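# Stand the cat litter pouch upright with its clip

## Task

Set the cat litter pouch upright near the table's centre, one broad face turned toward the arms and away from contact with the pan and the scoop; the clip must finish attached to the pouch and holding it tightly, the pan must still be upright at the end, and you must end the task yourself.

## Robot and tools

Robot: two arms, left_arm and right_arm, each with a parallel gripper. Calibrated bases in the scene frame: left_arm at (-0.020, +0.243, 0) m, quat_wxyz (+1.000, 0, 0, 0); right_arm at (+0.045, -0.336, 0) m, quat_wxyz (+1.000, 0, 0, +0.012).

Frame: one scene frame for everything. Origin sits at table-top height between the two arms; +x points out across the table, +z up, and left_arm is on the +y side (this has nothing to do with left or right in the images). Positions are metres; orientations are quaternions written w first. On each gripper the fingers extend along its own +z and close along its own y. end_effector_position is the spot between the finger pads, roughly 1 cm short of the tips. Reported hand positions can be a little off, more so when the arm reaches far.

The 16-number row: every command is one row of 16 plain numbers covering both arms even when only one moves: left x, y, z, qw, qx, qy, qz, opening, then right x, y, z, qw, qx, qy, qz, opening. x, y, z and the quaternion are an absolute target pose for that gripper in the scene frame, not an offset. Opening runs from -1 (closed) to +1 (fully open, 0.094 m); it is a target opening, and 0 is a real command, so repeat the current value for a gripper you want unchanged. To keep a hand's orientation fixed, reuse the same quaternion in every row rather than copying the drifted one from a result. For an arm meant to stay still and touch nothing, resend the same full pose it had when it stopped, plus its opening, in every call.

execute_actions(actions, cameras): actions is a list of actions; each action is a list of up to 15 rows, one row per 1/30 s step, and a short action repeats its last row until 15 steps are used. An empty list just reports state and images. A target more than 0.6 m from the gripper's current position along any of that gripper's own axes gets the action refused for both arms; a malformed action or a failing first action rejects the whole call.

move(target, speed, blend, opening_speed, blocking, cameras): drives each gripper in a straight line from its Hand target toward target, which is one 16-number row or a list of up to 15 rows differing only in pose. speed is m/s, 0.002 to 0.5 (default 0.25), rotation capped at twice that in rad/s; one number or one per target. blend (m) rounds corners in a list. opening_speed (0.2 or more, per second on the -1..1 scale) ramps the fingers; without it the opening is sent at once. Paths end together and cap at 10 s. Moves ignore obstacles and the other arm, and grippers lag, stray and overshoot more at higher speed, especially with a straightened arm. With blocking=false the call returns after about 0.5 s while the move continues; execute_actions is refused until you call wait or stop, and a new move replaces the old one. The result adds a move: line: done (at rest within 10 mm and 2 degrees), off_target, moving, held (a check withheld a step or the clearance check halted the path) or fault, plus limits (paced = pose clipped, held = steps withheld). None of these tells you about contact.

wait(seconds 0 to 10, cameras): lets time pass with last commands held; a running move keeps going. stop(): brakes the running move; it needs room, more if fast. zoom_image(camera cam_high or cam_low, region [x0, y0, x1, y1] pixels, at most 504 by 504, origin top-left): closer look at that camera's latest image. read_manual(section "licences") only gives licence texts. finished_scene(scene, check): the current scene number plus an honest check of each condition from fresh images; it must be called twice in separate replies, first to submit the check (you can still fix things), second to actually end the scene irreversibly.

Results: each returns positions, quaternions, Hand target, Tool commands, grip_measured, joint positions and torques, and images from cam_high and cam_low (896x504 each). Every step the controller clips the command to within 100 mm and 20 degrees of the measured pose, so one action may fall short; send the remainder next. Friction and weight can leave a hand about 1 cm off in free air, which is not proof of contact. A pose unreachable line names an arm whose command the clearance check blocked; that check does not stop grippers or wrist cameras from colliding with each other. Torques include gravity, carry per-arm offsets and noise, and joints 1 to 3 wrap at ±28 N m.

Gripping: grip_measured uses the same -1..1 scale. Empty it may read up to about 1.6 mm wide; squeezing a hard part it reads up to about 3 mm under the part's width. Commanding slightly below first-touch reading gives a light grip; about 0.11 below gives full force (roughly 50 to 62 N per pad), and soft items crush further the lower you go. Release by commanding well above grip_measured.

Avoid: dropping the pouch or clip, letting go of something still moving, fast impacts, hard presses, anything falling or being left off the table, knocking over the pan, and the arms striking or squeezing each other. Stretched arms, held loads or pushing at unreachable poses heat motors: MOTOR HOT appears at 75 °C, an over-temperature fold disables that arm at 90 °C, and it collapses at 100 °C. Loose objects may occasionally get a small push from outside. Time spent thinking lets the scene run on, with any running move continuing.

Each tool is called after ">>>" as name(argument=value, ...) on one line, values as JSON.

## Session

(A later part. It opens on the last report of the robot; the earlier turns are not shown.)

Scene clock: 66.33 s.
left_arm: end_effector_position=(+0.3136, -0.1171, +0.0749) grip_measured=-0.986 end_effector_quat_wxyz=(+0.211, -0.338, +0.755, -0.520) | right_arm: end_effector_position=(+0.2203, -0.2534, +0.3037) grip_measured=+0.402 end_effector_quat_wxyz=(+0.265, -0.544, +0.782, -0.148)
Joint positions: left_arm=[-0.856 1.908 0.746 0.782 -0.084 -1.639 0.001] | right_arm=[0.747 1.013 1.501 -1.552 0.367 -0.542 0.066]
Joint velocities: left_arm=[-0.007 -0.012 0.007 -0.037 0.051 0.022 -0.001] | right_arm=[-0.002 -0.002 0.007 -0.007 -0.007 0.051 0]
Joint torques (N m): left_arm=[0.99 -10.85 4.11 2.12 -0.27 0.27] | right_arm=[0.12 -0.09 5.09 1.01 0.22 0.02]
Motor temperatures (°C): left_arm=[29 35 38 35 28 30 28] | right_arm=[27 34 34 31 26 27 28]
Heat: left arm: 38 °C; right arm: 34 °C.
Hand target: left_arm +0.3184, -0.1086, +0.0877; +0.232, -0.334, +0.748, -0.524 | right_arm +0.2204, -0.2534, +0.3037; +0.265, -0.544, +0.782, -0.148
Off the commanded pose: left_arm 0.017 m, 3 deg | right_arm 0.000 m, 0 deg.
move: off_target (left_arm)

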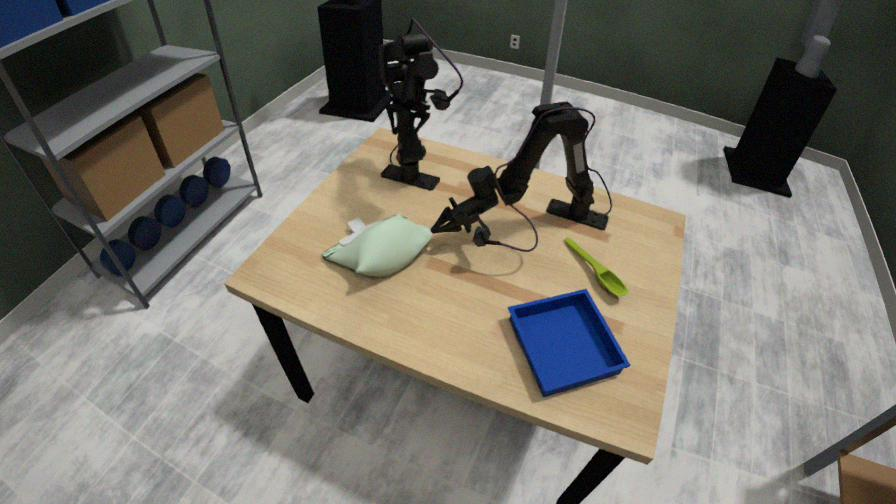

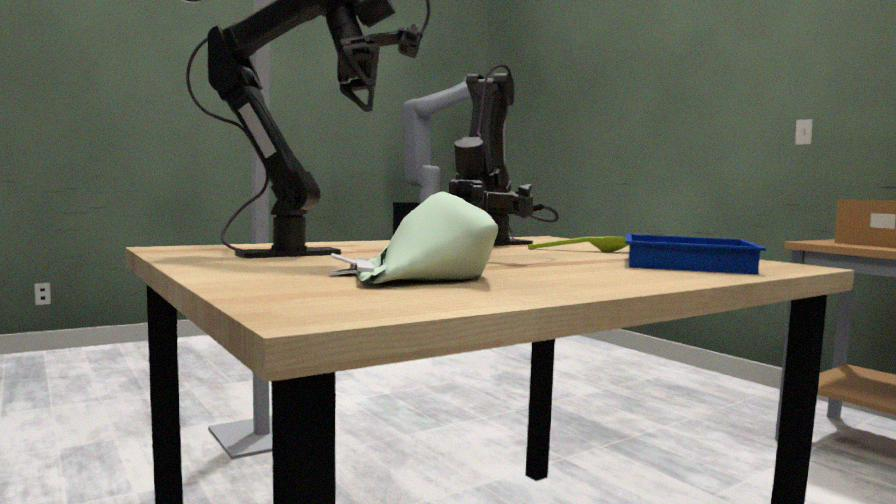

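>>> move(target=[[0.322,-0.055,0.090,0.1863,-0.2868,0.7881,-0.5118,-1.0,0.2204,-0.2534,0.3037,0.265,-0.544,0.782,-0.148,0.4],[0.329,0.008,0.092,0.1463,-0.2434,0.8219,-0.4938,-1.0,0.2204,-0.2534,0.3037,0.265,-0.544,0.782,-0.148,0.4]], speed=0.08, blend=0.02)

>>> zoom_image(camera="cam_high", region=[310, 180, 500, 300])

Scene clock: 70.47 s.
left_arm: end_effector_position=(+0.3205, +0.0020, +0.0781) grip_measured=-0.987 end_effector_quat_wxyz=(+0.117, -0.258, +0.823, -0.492) | right_arm: end_effector_position=(+0.2203, -0.2534, +0.3037) grip_measured=+0.402 end_effector_quat_wxyz=(+0.265, -0.544, +0.782, -0.148)
Joint positions: left_arm=[-0.393 1.66 0.648 0.402 0.55 -1.291 0.001] | right_arm=[0.747 1.013 1.501 -1.552 0.367 -0.542 0.066]
Joint velocities: left_arm=[-0.002 -0.007 -0.017 0.081 0.007 0.007 0] | right_arm=[-0.002 -0.002 0.017 -0.037 0.037 -0.081 0]
Joint torques (N m): left_arm=[1.32 -8.76 7.02 1.7 0.11 0.31] | right_arm=[0.09 -0.28 5.12 1.01 0.17 -0.01]
Motor temperatures (°C): left_arm=[29 35 37 35 28 30 28] | right_arm=[27 33 34 31 26 27 28]
Heat: left arm: 37 °C; right arm: 34 °C.
Hand target: left_arm +0.3290, +0.0073, +0.0941; +0.143, -0.248, +0.819, -0.497 | right_arm +0.2204, -0.2534, +0.3037; +0.265, -0.544, +0.782, -0.148
Off the commanded pose: left_arm 0.017 m, 4 deg | right_arm 0.000 m, 0 deg.
move: off_target (left_arm)

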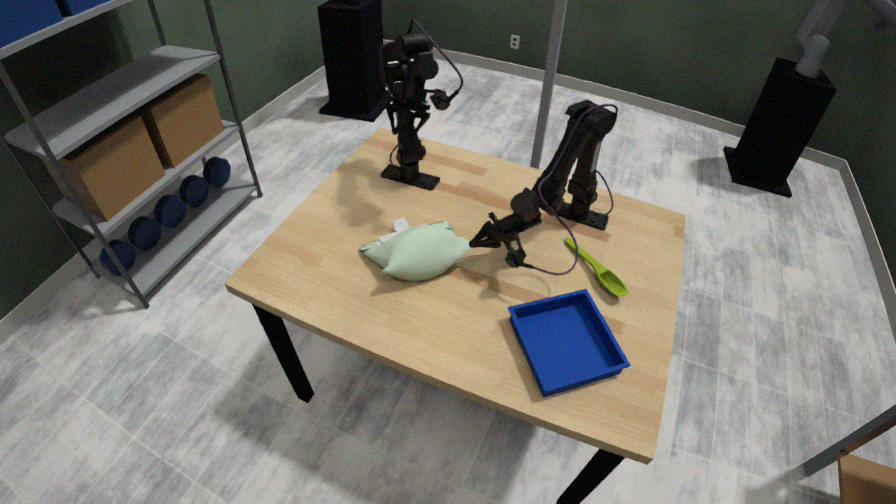

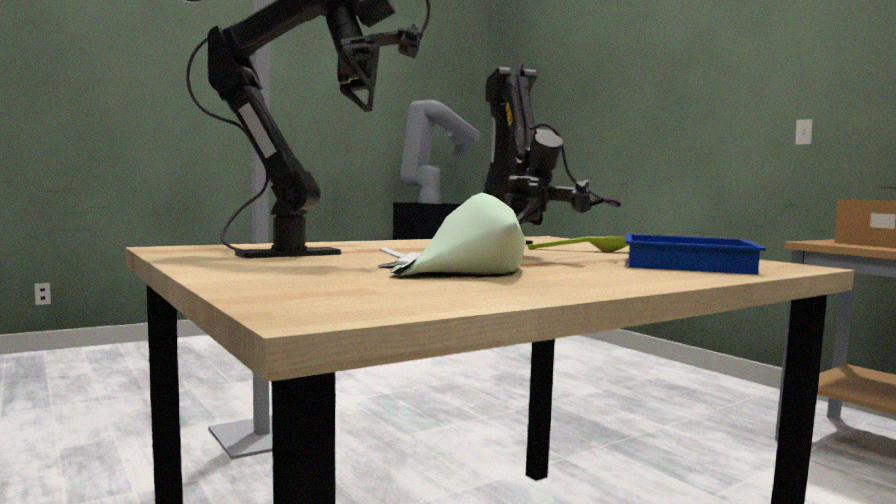

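Scaled by 2.653.

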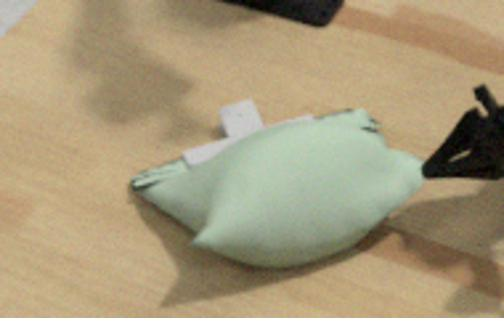

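>>> move(target=[[0.352,0.062,0.095,0.1255,-0.2263,0.8448,-0.4683,-1.0,0.2204,-0.2534,0.3037,0.265,-0.544,0.782,-0.148,0.4],[0.408,0.100,0.097,0.0966,-0.1937,0.8737,-0.4356,-1.0,0.2204,-0.2534,0.3037,0.265,-0.544,0.782,-0.148,0.4]], speed=0.08, blend=0.02)

>>> zoom_image(camera="cam_high", region=[340, 180, 540, 310])

Scene clock: 74.33 s.
left_arm: end_effector_position=(+0.3887, +0.0874, +0.0876) grip_measured=-0.990 end_effector_quat_wxyz=(+0.060, -0.205, +0.872, -0.440) | right_arm: end_effector_position=(+0.2203, -0.2534, +0.3037) grip_measured=+0.402 end_effector_quat_wxyz=(+0.265, -0.544, +0.782, -0.148)
Joint positions: left_arm=[-0.067 1.875 1.169 -0.361 0.806 -0.746 0] | right_arm=[0.747 1.013 1.501 -1.552 0.367 -0.542 0.066]
Joint velocities: left_arm=[-0.017 0.012 -0.027 0.022 -0.11 0.007 0] | right_arm=[-0.002 0.007 0.012 -0.022 0.037 -0.022 0.001]
Joint torques (N m): left_arm=[2.13 -8.2 9.84 1.47 0.22 0.26] | right_arm=[-0.23 -0.21 5.12 1 0.17 0.05]
Motor temperatures (°C): left_arm=[29 36 38 35 28 30 28] | right_arm=[27 33 34 31 26 27 28]
Heat: left arm: 38 °C; right arm: 34 °C.
Hand target: left_arm +0.4079, +0.0987, +0.0994; +0.098, -0.197, +0.870, -0.440 | right_arm +0.2204, -0.2534, +0.3037; +0.265, -0.544, +0.782, -0.148
Off the commanded pose: left_arm 0.025 m, 4 deg | right_arm 0.000 m, 0 deg.
move: off_target (left_arm)

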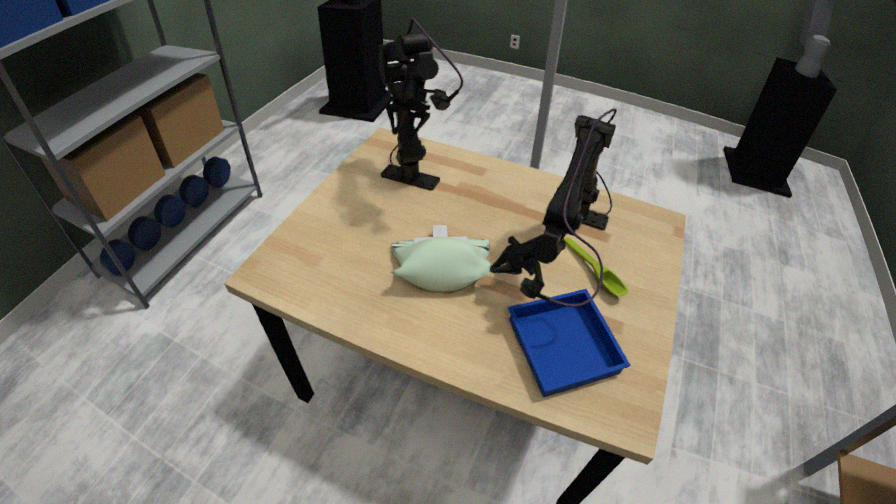

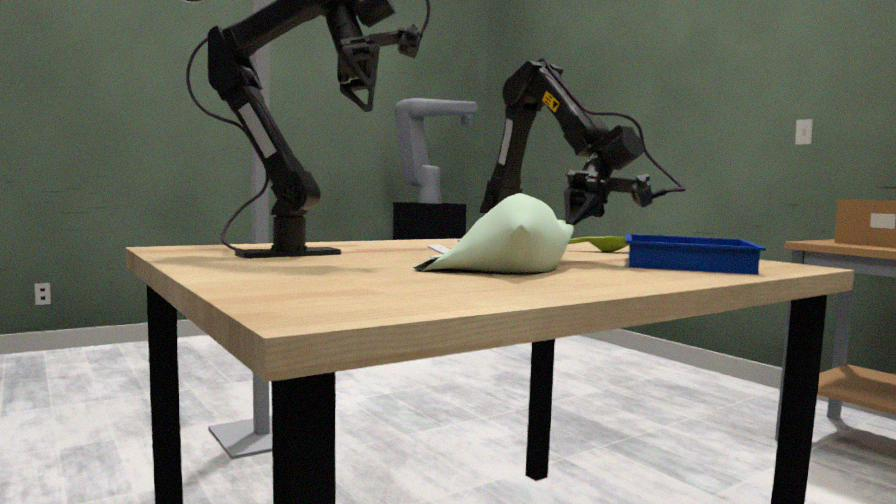

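Scaled by 2.520.

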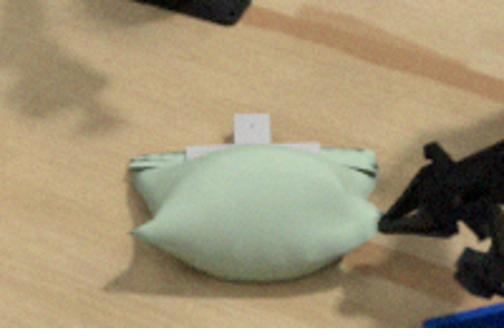

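>>> move(target=[[0.480,0.108,0.098,0.1094,-0.2346,0.8754,-0.4082,-1.0,0.2204,-0.2534,0.3037,0.265,-0.544,0.782,-0.148,0.4],[0.560,0.098,0.099,0.1094,-0.2346,0.8754,-0.4082,-1.0,0.2204,-0.2534,0.3037,0.265,-0.544,0.782,-0.148,0.4]], speed=0.08, blend=0.02)

>>> zoom_image(camera="cam_high", region=[340, 180, 540, 330])

Scene clock: 77.37 s.
left_arm: end_effector_position=(+0.5365, +0.0871, +0.0859) grip_measured=-0.992 end_effector_quat_wxyz=(+0.065, -0.239, +0.878, -0.409) | right_arm: end_effector_position=(+0.2203, -0.2534, +0.3037) grip_measured=+0.402 end_effector_quat_wxyz=(+0.265, -0.544, +0.782, -0.148)
Joint positions: left_arm=[-0.068 2.42 2.067 -0.722 0.727 -0.79 0] | right_arm=[0.747 1.013 1.501 -1.552 0.367 -0.542 0.066]
Joint velocities: left_arm=[-0.007 -0.017 0.012 0.007 -0.037 0.022 0] | right_arm=[0.012 0.007 0.012 0.022 0.037 0.022 -0.001]
Joint torques (N m): left_arm=[1.1 -11.93 10.63 1.77 0.04 -0.06] | right_arm=[-0.01 -0.09 5 1.02 0.18 -0.02]
Motor temperatures (°C): left_arm=[29 37 38 35 28 30 28] | right_arm=[27 33 34 31 26 27 28]
Heat: left arm: 38 °C; right arm: 34 °C.
Hand target: left_arm +0.5580, +0.0970, +0.0977; +0.110, -0.235, +0.875, -0.409 | right_arm +0.2204, -0.2534, +0.3037; +0.265, -0.544, +0.782, -0.148
Off the commanded pose: left_arm 0.029 m, 5 deg | right_arm 0.000 m, 0 deg.
move: off_target (left_arm)

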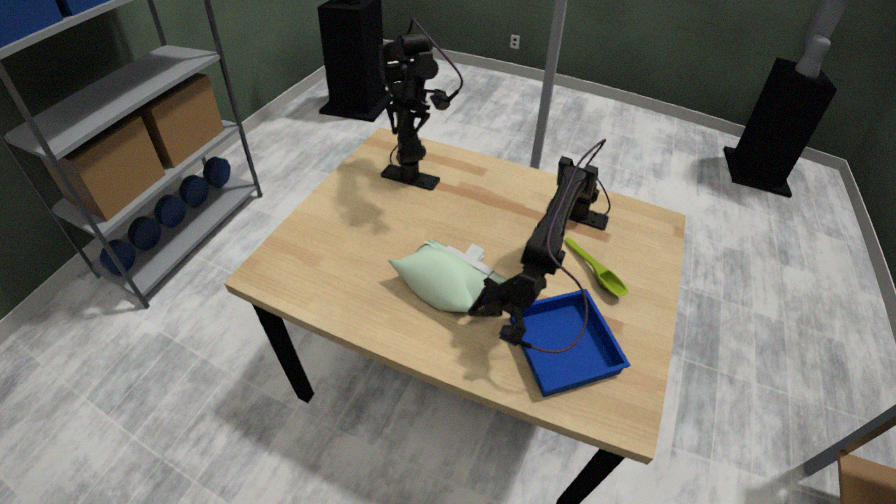

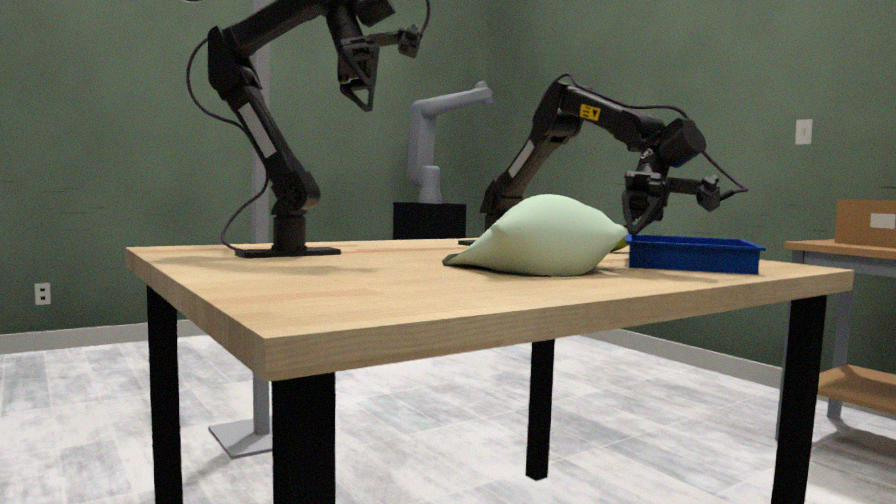

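Scaled by 2.520.

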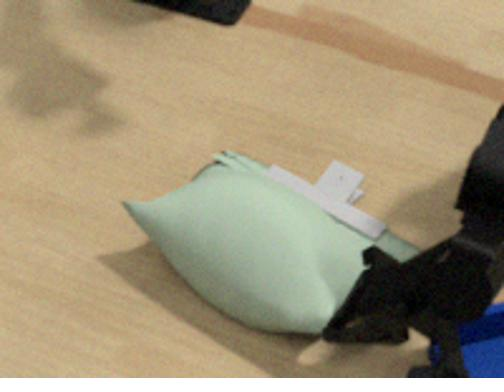

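>>> move(target=[0.540,0.0885,0.090,0.0871,-0.2370,0.8767,-0.4086,-1.0,0.2204,-0.2534,0.3037,0.265,-0.544,0.782,-0.148,0.4], speed=0.05, cameras=[])

>>> move(target=[0.540,0.0885,0.090,0.0871,-0.2370,0.8767,-0.4086,-0.4,0.2204,-0.2534,0.3037,0.265,-0.544,0.782,-0.148,0.4], speed=0.05, opening_speed=0.6)

>>> zoom_image(camera="cam_high", region=[400, 200, 560, 350])

Scene clock: 78.83 s.
left_arm: end_effector_position=(+0.5349, +0.0863, +0.0773) grip_measured=-0.992 end_effector_quat_wxyz=(+0.063, -0.241, +0.878, -0.408) | right_arm: end_effector_position=(+0.2203, -0.2534, +0.3037) grip_measured=+0.402 end_effector_quat_wxyz=(+0.265, -0.544, +0.782, -0.148)
Joint positions: left_arm=[-0.07 2.42 2.035 -0.692 0.725 -0.797 0] | right_arm=[0.747 1.013 1.501 -1.552 0.367 -0.542 0.066]
Joint velocities: left_arm=[-0.007 -0.027 -0.002 0.051 0.051 -0.037 -0.001] | right_arm=[-0.012 0.007 -0.022 0.022 0.051 0.037 0]
Joint torques (N m): left_arm=[-0.2 -15.58 5.82 1.56 0.19 0] | right_arm=[-0.02 -0.31 4.92 1.03 0.23 -0.01]
Motor temperatures (°C): left_arm=[29 38 39 35 28 30 28] | right_arm=[27 33 34 32 26 27 28]
Heat: left arm: 39 °C; right arm: 34 °C.
Hand target: left_arm +0.5398, +0.0884, +0.0899; +0.086, -0.237, +0.877, -0.409 | right_arm +0.2204, -0.2534, +0.3037; +0.265, -0.544, +0.782, -0.148
Off the commanded pose: left_arm 0.014 m, 3 deg | right_arm 0.000 m, 0 deg.
move: off_target (left_arm)
No camera images: "cameras" was empty.

Scene clock: 80.03 s.
left_arm: end_effector_position=(+0.5394, +0.0878, +0.0780) grip_measured=-0.401 end_effector_quat_wxyz=(+0.074, -0.242, +0.878, -0.406) | right_arm: end_effector_position=(+0.2203, -0.2534, +0.3037) grip_measured=+0.402 end_effector_quat_wxyz=(+0.265, -0.544, +0.782, -0.148)
Joint positions: left_arm=[-0.07 2.42 2.035 -0.671 0.712 -0.802 0.028] | right_arm=[0.747 1.013 1.501 -1.552 0.367 -0.542 0.066]
Joint velocities: left_arm=[0.007 0.012 -0.027 0.022 -0.066 -0.022 0.001] | right_arm=[-0.012 0.002 -0.002 -0.037 -0.066 0.037 0.001]
Joint torques (N m): left_arm=[0.08 -15.32 5.97 1.37 0.31 0.02] | right_arm=[0.08 -0.09 5.12 1.01 0.19 0.04]
Motor temperatures (°C): left_arm=[29 38 38 35 28 30 28] | right_arm=[27 33 34 32 26 27 28]
Heat: left arm: 38 °C; right arm: 34 °C.
Hand target: left_arm +0.5402, +0.0884, +0.0896; +0.087, -0.237, +0.877, -0.409 | right_arm +0.2204, -0.2534, +0.3037; +0.265, -0.544, +0.782, -0.148
Off the commanded pose: left_arm 0.012 m, 2 deg | right_arm 0.000 m, 0 deg.
move: off_target (left_arm)

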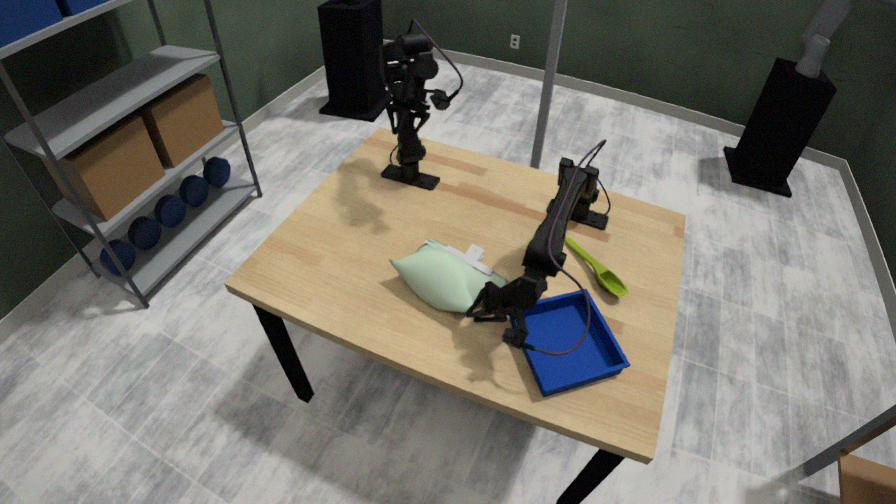

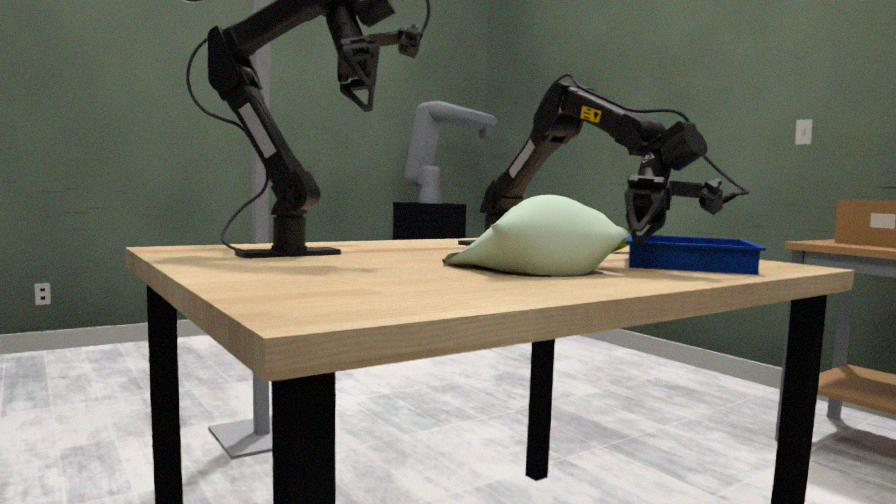

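Scaled by 3.150.

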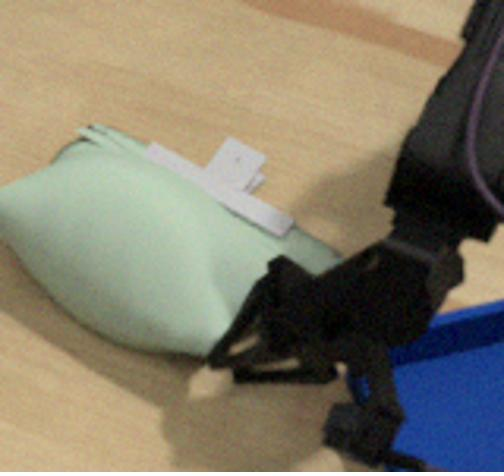

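>>> move(target=[[0.507,0.155,0.150,0.0871,-0.2370,0.8767,-0.4086,-0.4,0.2204,-0.2534,0.3037,0.265,-0.544,0.782,-0.148,0.4],[0.40,0.165,0.21,0.1923,-0.6098,0.7332,-0.2312,-0.4,0.2204,-0.2534,0.3037,0.265,-0.544,0.782,-0.148,0.4]], speed=0.15, blend=0.02)

>>> zoom_image(camera="cam_high", region=[370, 210, 550, 340])

>>> zoom_image(camera="cam_low", region=[420, 170, 660, 300])

Scene clock: 85.37 s.
left_arm: end_effector_position=(+0.4087, +0.1633, +0.2021) grip_measured=-0.401 end_effector_quat_wxyz=(+0.189, -0.609, +0.733, -0.236) | right_arm: end_effector_position=(+0.2203, -0.2534, +0.3037) grip_measured=+0.402 end_effector_quat_wxyz=(+0.265, -0.544, +0.782, -0.148)
Joint positions: left_arm=[-0.18 1.651 1.504 -0.808 0.013 -1.571 0.028] | right_arm=[0.747 1.013 1.501 -1.552 0.367 -0.542 0.066]
Joint velocities: left_arm=[-0.027 -0.002 0.007 -0.022 0.007 0.081 -0.001] | right_arm=[0.002 -0.017 -0.017 0.022 -0.066 0.007 0]
Joint torques (N m): left_arm=[-0.16 -9.07 7.02 1.31 -0.08 0.05] | right_arm=[0.12 -0.14 4.96 1.06 0.18 0.03]
Motor temperatures (°C): left_arm=[29 39 38 35 28 30 28] | right_arm=[27 33 34 32 26 27 28]
Heat: left arm: 39 °C; right arm: 34 °C.
Hand target: left_arm +0.4025, +0.1656, +0.2089; +0.195, -0.609, +0.732, -0.234 | right_arm +0.2204, -0.2534, +0.3037; +0.265, -0.544, +0.782, -0.148
Off the commanded pose: left_arm 0.012 m, 1 deg | right_arm 0.000 m, 0 deg.
move: off_target (left_arm)

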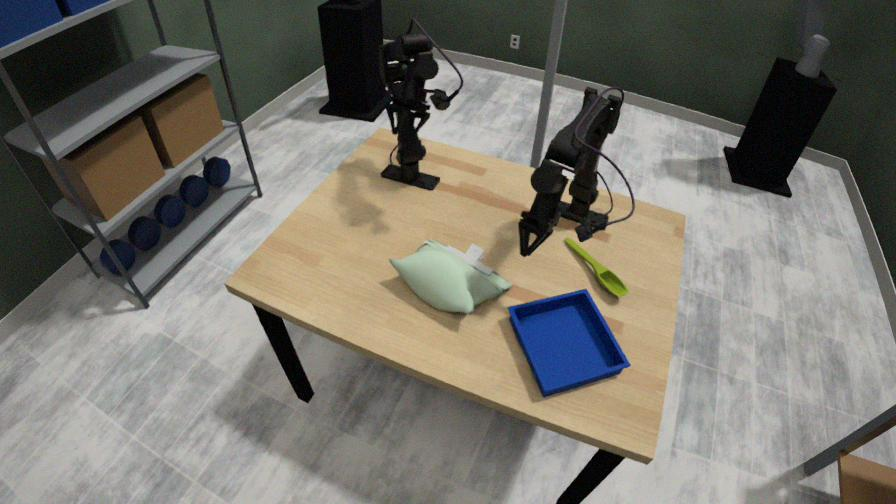

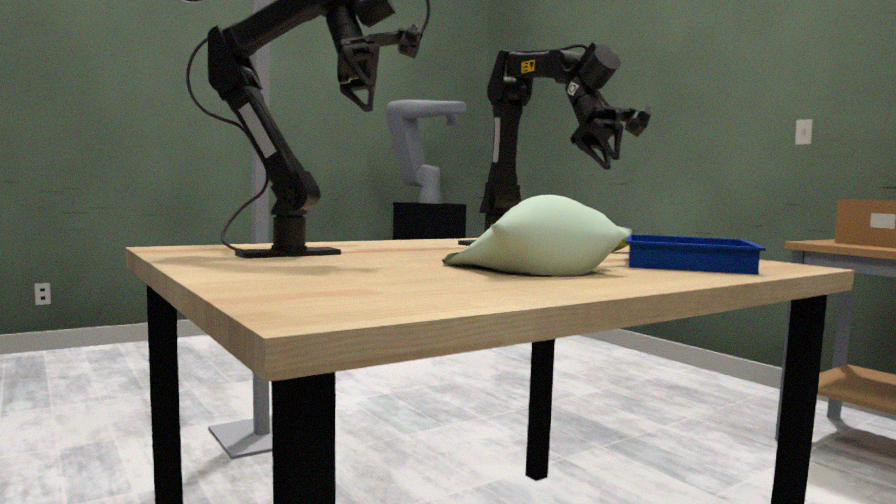

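Scaled by 2.800.

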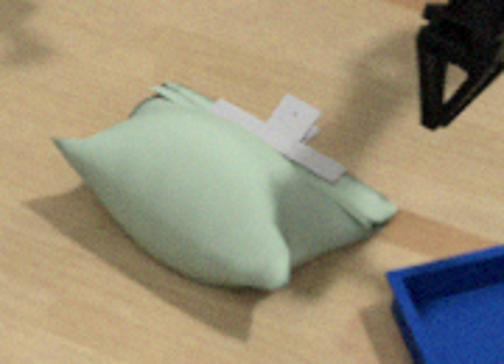

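Scaled by 2.100.

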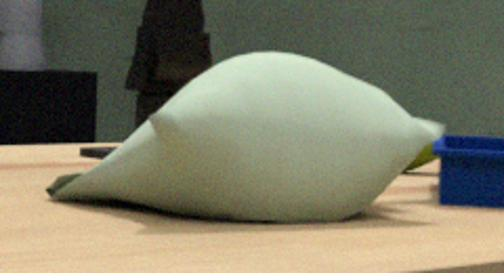

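>>> move(target=[[0.300,0.128,0.140,0.2631,-0.5642,0.7093,-0.3307,-0.36,0.238,-0.112,0.160,0.2631,-0.5642,0.7093,-0.3307,-0.36],[0.290,0.1235,0.055,0.2631,-0.5642,0.7093,-0.3307,-0.36,0.237,-0.0985,0.055,0.2631,-0.5642,0.7093,-0.3307,-0.36]], speed=0.15, blend=0.02)

>>> zoom_image(camera="cam_high", region=[370, 180, 550, 320])

Scene clock: 89.30 s.
left_arm: end_effector_position=(+0.2909, +0.1239, +0.0603) grip_measured=-0.361 end_effector_quat_wxyz=(+0.262, -0.561, +0.710, -0.336) | right_arm: end_effector_position=(+0.2374, -0.0981, +0.0531) grip_measured=-0.358 end_effector_quat_wxyz=(+0.249, -0.567, +0.716, -0.323)
Joint positions: left_arm=[-0.456 1.269 0.385 0.182 -0.165 -1.716 0.03] | right_arm=[1.312 1.746 0.934 -0.77 0.841 0.001 0.03]
Joint velocities: left_arm=[0.007 -0.022 -0.007 0.051 0.007 -0.066 0] | right_arm=[0.012 -0.007 -0.007 0.037 -0.066 -0.037 -0.001]
Joint torques (N m): left_arm=[-0.53 -2.33 5.55 1.83 -0.22 0.01] | right_arm=[0.58 -5.97 4.04 0.31 0.63 0.1]
Motor temperatures (°C): left_arm=[29 38 37 35 28 30 28] | right_arm=[27 33 34 31 26 27 28]
Heat: left arm: 38 °C; right arm: 34 °C.
Hand target: left_arm +0.2885, +0.1258, +0.0553; +0.264, -0.561, +0.712, -0.328 | right_arm +0.2377, -0.0985, +0.0510; +0.256, -0.564, +0.713, -0.329
Off the commanded pose: left_arm 0.005 m, 1 deg | right_arm 0.002 m, 2 deg.
move: done

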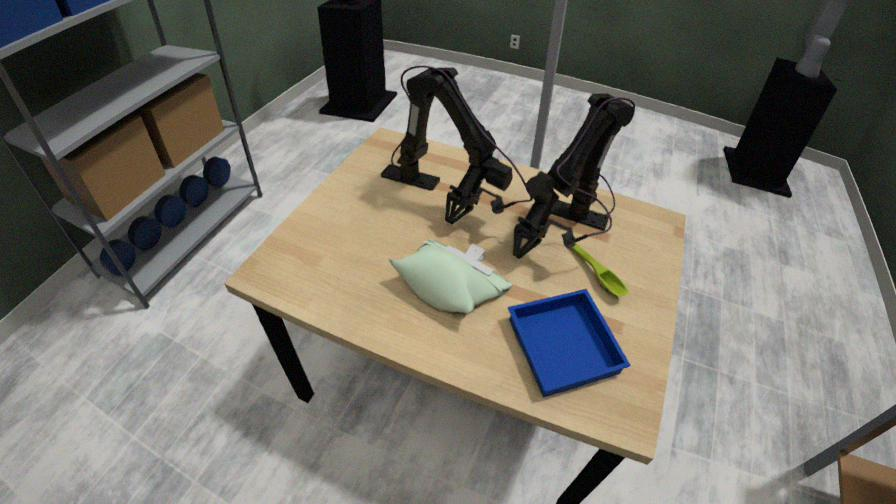

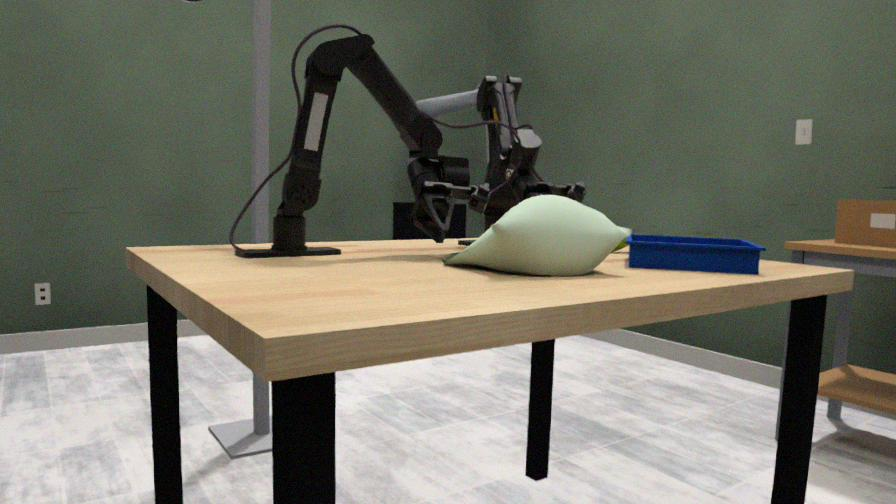

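Scaled by 2.800.

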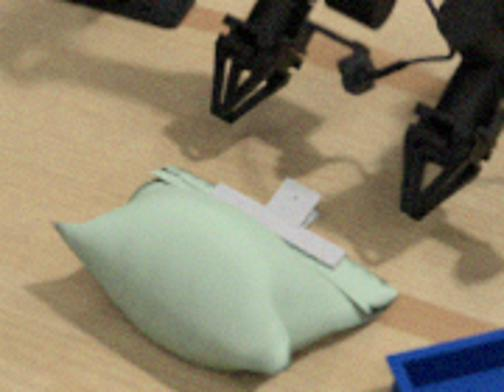

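>>> move(target=[0.300,0.121,0.018,0.2631,-0.5642,0.7093,-0.3307,-0.36,0.247,-0.101,0.019,0.2631,-0.5642,0.7093,-0.3307,-0.36], speed=0.06)

>>> zoom_image(camera="cam_high", region=[370, 180, 550, 320])

Scene clock: 90.93 s.
left_arm: end_effector_position=(+0.3032, +0.1180, +0.0244) grip_measured=-0.361 end_effector_quat_wxyz=(+0.262, -0.562, +0.706, -0.340) | right_arm: end_effector_position=(+0.2436, -0.0959, +0.0220) grip_measured=-0.358 end_effector_quat_wxyz=(+0.262, -0.570, +0.710, -0.320)
Joint positions: left_arm=[-0.456 1.504 0.346 0.464 -0.165 -1.723 0.03] | right_arm=[1.297 1.811 0.854 -0.567 0.852 -0.052 0.03]
Joint velocities: left_arm=[0.002 0.027 -0.022 0.022 -0.037 -0.022 0.001] | right_arm=[0.012 -0.002 -0.007 -0.022 0.022 -0.022 0]
Joint torques (N m): left_arm=[-0.16 -3.32 4.45 1.79 -0.24 0.09] | right_arm=[-1.05 -6.05 3.66 0.36 0.66 0.01]
Motor temperatures (°C): left_arm=[29 37 37 35 28 30 28] | right_arm=[27 34 34 31 26 27 28]
Heat: left arm: 37 °C; right arm: 34 °C.
Hand target: left_arm +0.2994, +0.1212, +0.0180; +0.263, -0.564, +0.709, -0.331 | right_arm +0.2470, -0.1009, +0.0190; +0.263, -0.564, +0.709, -0.330
Off the commanded pose: left_arm 0.008 m, 1 deg | right_arm 0.007 m, 1 deg.
move: done

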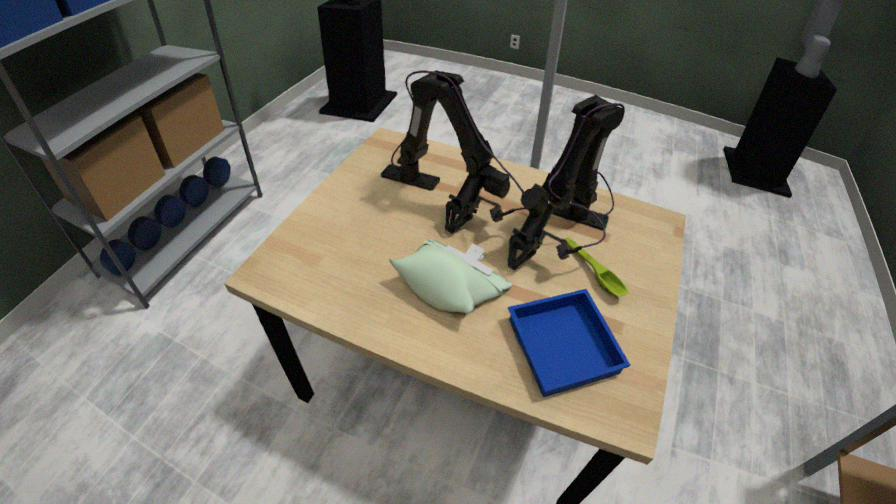

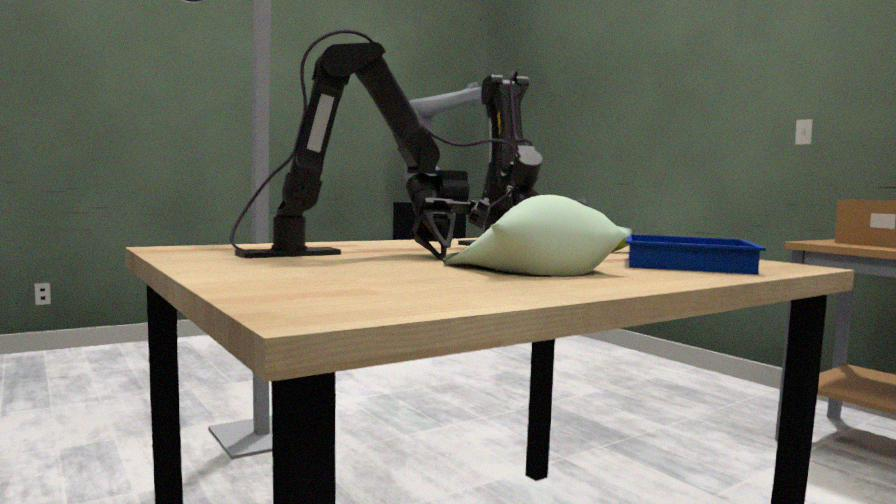

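Scaled by 2.800.

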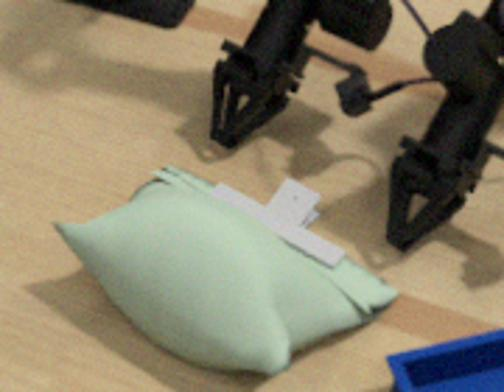

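>>> move(target=[0.349,0.111,0.015,0.2631,-0.5642,0.7093,-0.3307,-0.36,0.301,-0.118,0.017,0.2631,-0.5642,0.7093,-0.3307,-0.36], speed=0.06)

>>> zoom_image(camera="cam_high", region=[400, 215, 530, 305])

>>> zoom_image(camera="cam_low", region=[410, 190, 550, 290])

Scene clock: 92.80 s.
left_arm: end_effector_position=(+0.3467, +0.1092, +0.0187) grip_measured=-0.361 end_effector_quat_wxyz=(+0.264, -0.565, +0.704, -0.340) | right_arm: end_effector_position=(+0.3048, -0.1162, +0.0221) grip_measured=-0.358 end_effector_quat_wxyz=(+0.269, -0.563, +0.701, -0.346)
Joint positions: left_arm=[-0.416 1.692 0.503 0.5 -0.142 -1.702 0.03] | right_arm=[1.089 1.804 0.791 -0.281 0.876 -0.371 0.03]
Joint velocities: left_arm=[0.007 -0.022 -0.017 0.022 0.037 0.007 0] | right_arm=[0.002 0.002 0.002 -0.037 -0.007 -0.051 0.001]
Joint torques (N m): left_arm=[0.61 -4.49 6.39 1.66 -0.08 0.11] | right_arm=[-0.84 -7.84 3.25 0.66 0.06 -0.01]
Motor temperatures (°C): left_arm=[29 36 37 35 28 30 28] | right_arm=[27 34 34 31 26 27 28]
Heat: left arm: 37 °C; right arm: 34 °C.
Hand target: left_arm +0.3487, +0.1105, +0.0146; +0.263, -0.564, +0.709, -0.331 | right_arm +0.3020, -0.1182, +0.0179; +0.266, -0.564, +0.708, -0.331
Off the commanded pose: left_arm 0.005 m, 1 deg | right_arm 0.007 m, 2 deg.
move: done

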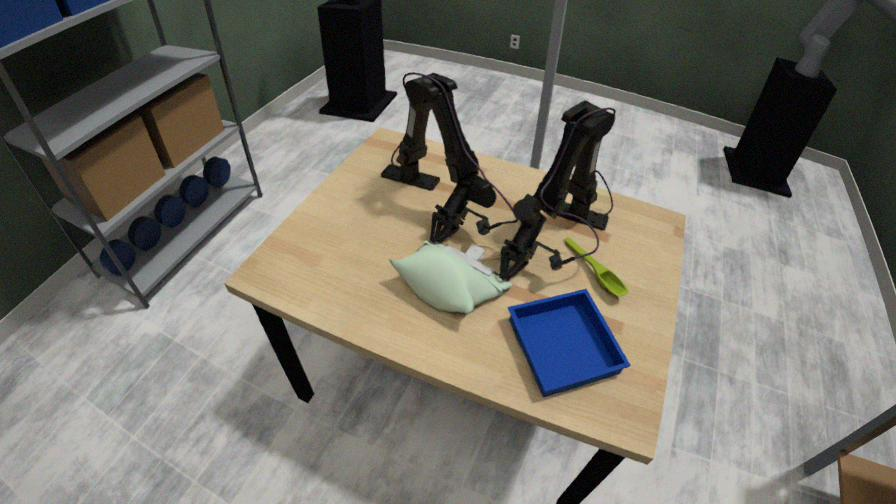

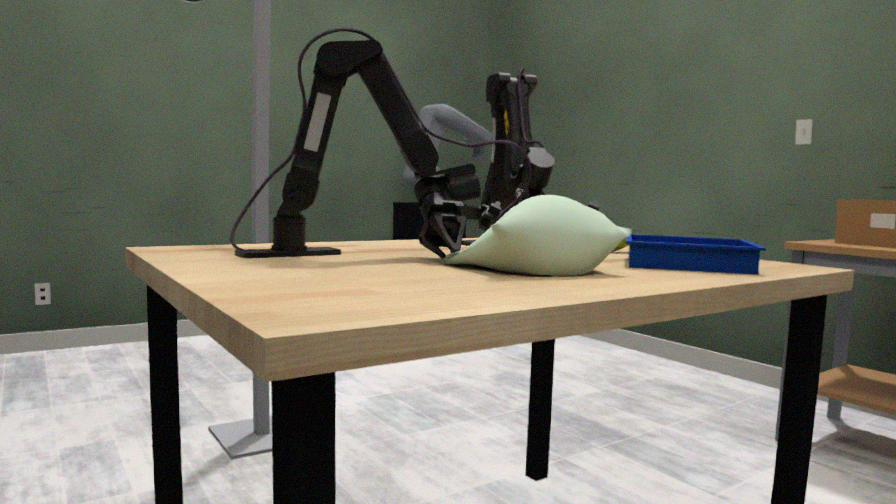

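Scaled by 3.877.

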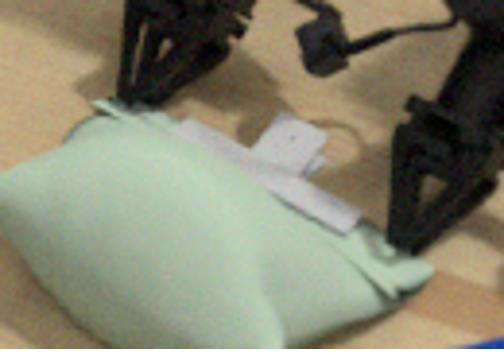

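Scaled by 3.600.

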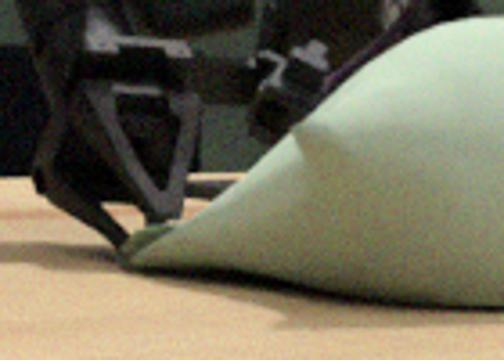

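>>> move(target=[0.3755,0.105,0.015,0.2631,-0.5642,0.7093,-0.3307,-0.36,0.3185,-0.122,0.016,0.2631,-0.5642,0.7093,-0.3307,-0.36], speed=0.04)

>>> zoom_image(camera="cam_high", region=[400, 215, 530, 305])

>>> zoom_image(camera="cam_low", region=[410, 190, 550, 290])

Scene clock: 94.23 s.
left_arm: end_effector_position=(+0.3721, +0.1034, +0.0192) grip_measured=-0.361 end_effector_quat_wxyz=(+0.265, -0.564, +0.704, -0.341) | right_arm: end_effector_position=(+0.3197, -0.1184, +0.0225) grip_measured=-0.358 end_effector_quat_wxyz=(+0.270, -0.563, +0.702, -0.342)
Joint positions: left_arm=[-0.398 1.772 0.603 0.484 -0.128 -1.689 0.03] | right_arm=[1.035 1.804 0.791 -0.217 0.851 -0.45 0.03]
Joint velocities: left_arm=[-0.007 -0.002 -0.017 -0.037 0.037 0.007 0] | right_arm=[0.007 0.012 -0.017 -0.022 -0.037 0.081 0]
Joint torques (N m): left_arm=[0.58 -4.9 7.21 1.6 -0.02 0.09] | right_arm=[-1.24 -7.21 3.77 0.78 0.08 0.05]
Motor temperatures (°C): left_arm=[29 36 37 35 28 30 28] | right_arm=[27 34 34 31 26 27 28]
Heat: left arm: 37 °C; right arm: 34 °C.
Hand target: left_arm +0.3752, +0.1048, +0.0147; +0.263, -0.564, +0.709, -0.331 | right_arm +0.3186, -0.1222, +0.0164; +0.264, -0.564, +0.709, -0.331
Off the commanded pose: left_arm 0.006 m, 1 deg | right_arm 0.007 m, 2 deg.
move: done

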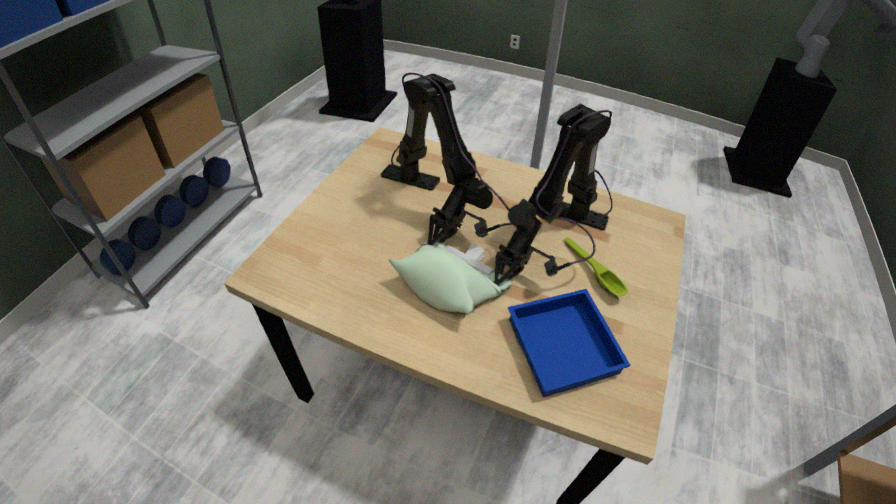

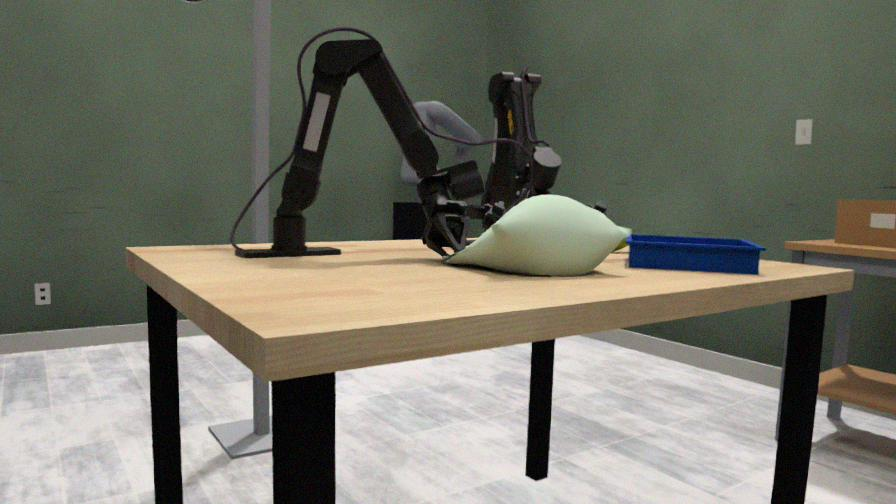

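Scaled by 3.877.

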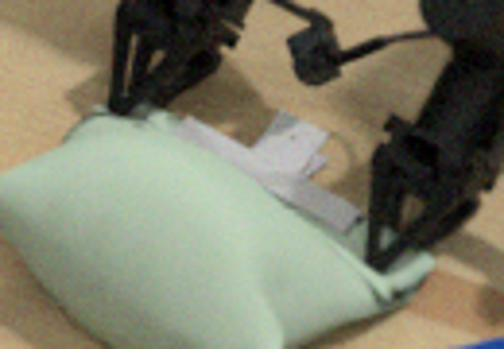

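Scaled by 3.600.

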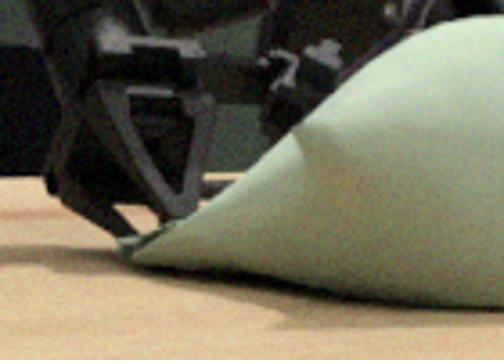

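>>> zoom_image(camera="cam_high", region=[480, 255, 530, 300])

>>> zoom_image(camera="cam_high", region=[410, 215, 460, 260])

Scaled by 10.080.

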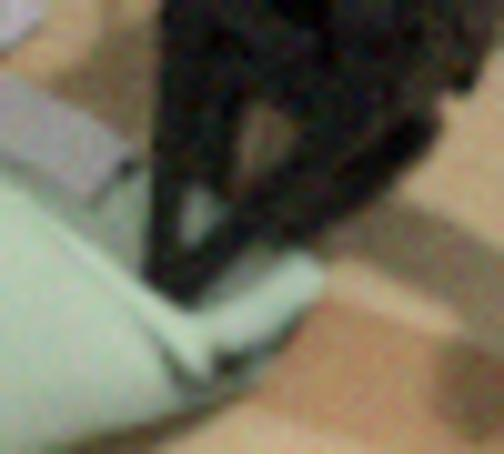

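Scaled by 10.080.

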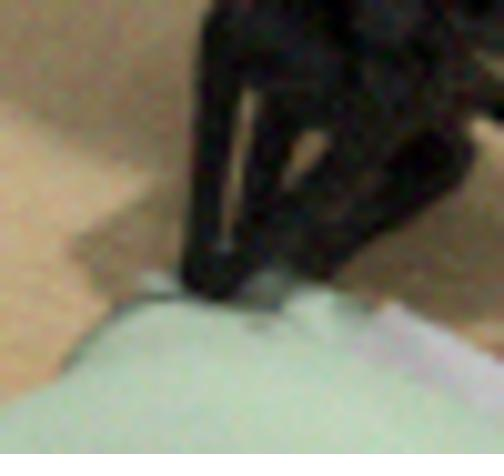

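>>> move(target=[0.3755,0.105,0.016,0.2631,-0.5642,0.7093,-0.3307,-1.0,0.3185,-0.122,0.017,0.2631,-0.5642,0.7093,-0.3307,-1.0], speed=0.04, opening_speed=0.5)

>>> zoom_image(camera="cam_high", region=[400, 215, 530, 305])

>>> zoom_image(camera="cam_low", region=[410, 190, 550, 290])

Scene clock: 96.50 s.
left_arm: end_effector_position=(+0.3691, +0.1042, +0.0152) grip_measured=-0.983 end_effector_quat_wxyz=(+0.260, -0.565, +0.709, -0.332) | right_arm: end_effector_position=(+0.3173, -0.1167, +0.0180) grip_measured=-0.983 end_effector_quat_wxyz=(+0.264, -0.570, +0.706, -0.328)
Joint positions: left_arm=[-0.398 1.772 0.605 0.46 -0.125 -1.686 0.001] | right_arm=[1.032 1.804 0.791 -0.221 0.817 -0.45 0.001]
Joint velocities: left_arm=[-0.012 -0.022 -0.017 -0.095 -0.066 0.007 0] | right_arm=[0.007 0.007 -0.017 -0.007 0.037 -0.007 0.001]
Joint torques (N m): left_arm=[0.5 -5.29 7.2 1.76 -0.06 0.11] | right_arm=[-1.17 -7.34 3.69 0.77 0.44 0.04]
Motor temperatures (°C): left_arm=[29 35 37 35 28 30 28] | right_arm=[27 34 33 31 26 27 28]
Heat: left arm: 37 °C; right arm: 34 °C.
Hand target: left_arm +0.3753, +0.1051, +0.0162; +0.263, -0.564, +0.709, -0.331 | right_arm +0.3184, -0.1219, +0.0171; +0.263, -0.564, +0.709, -0.331
Off the commanded pose: left_arm 0.006 m, 0 deg | right_arm 0.006 m, 1 deg.
move: done

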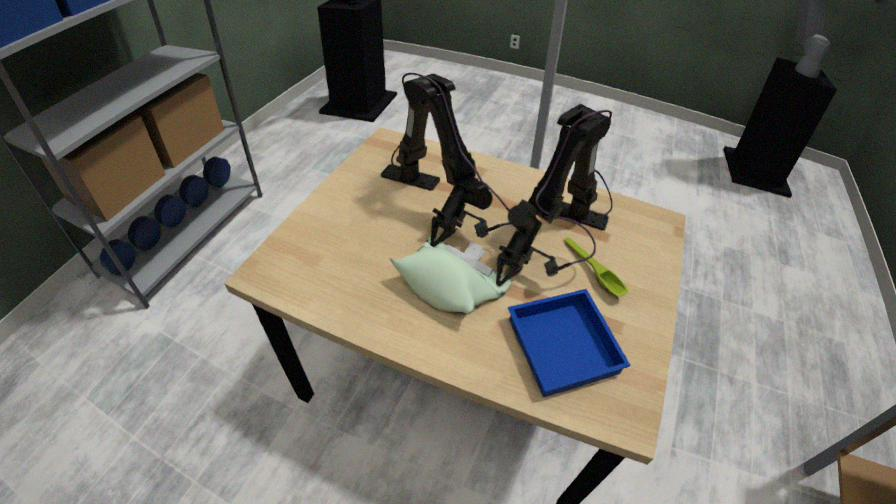

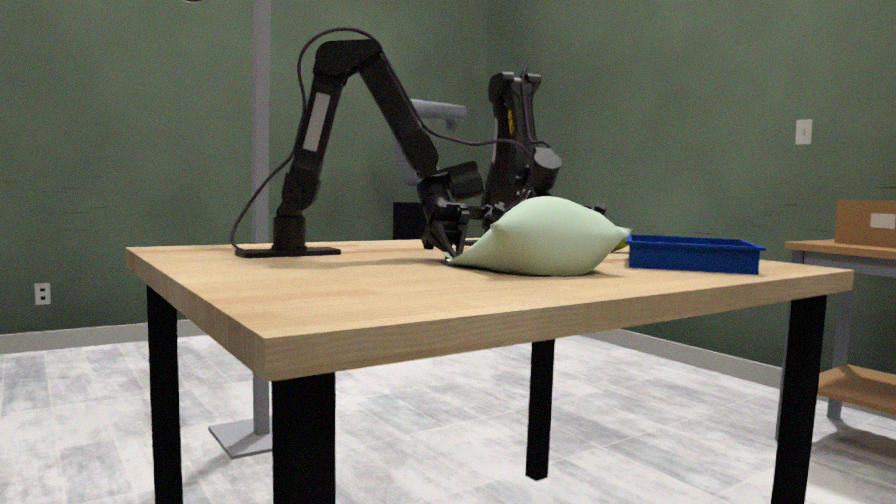

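Scaled by 3.877.

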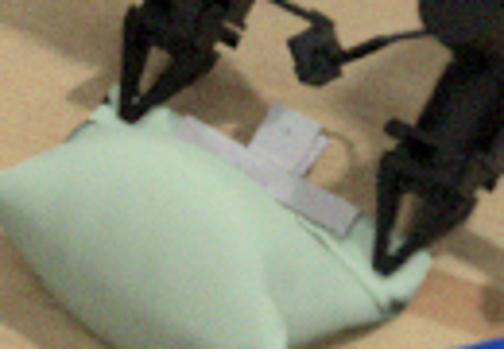

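Scaled by 3.600.

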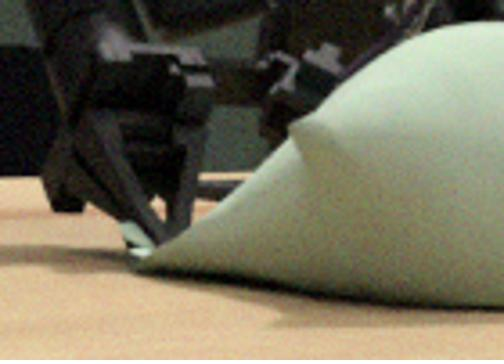

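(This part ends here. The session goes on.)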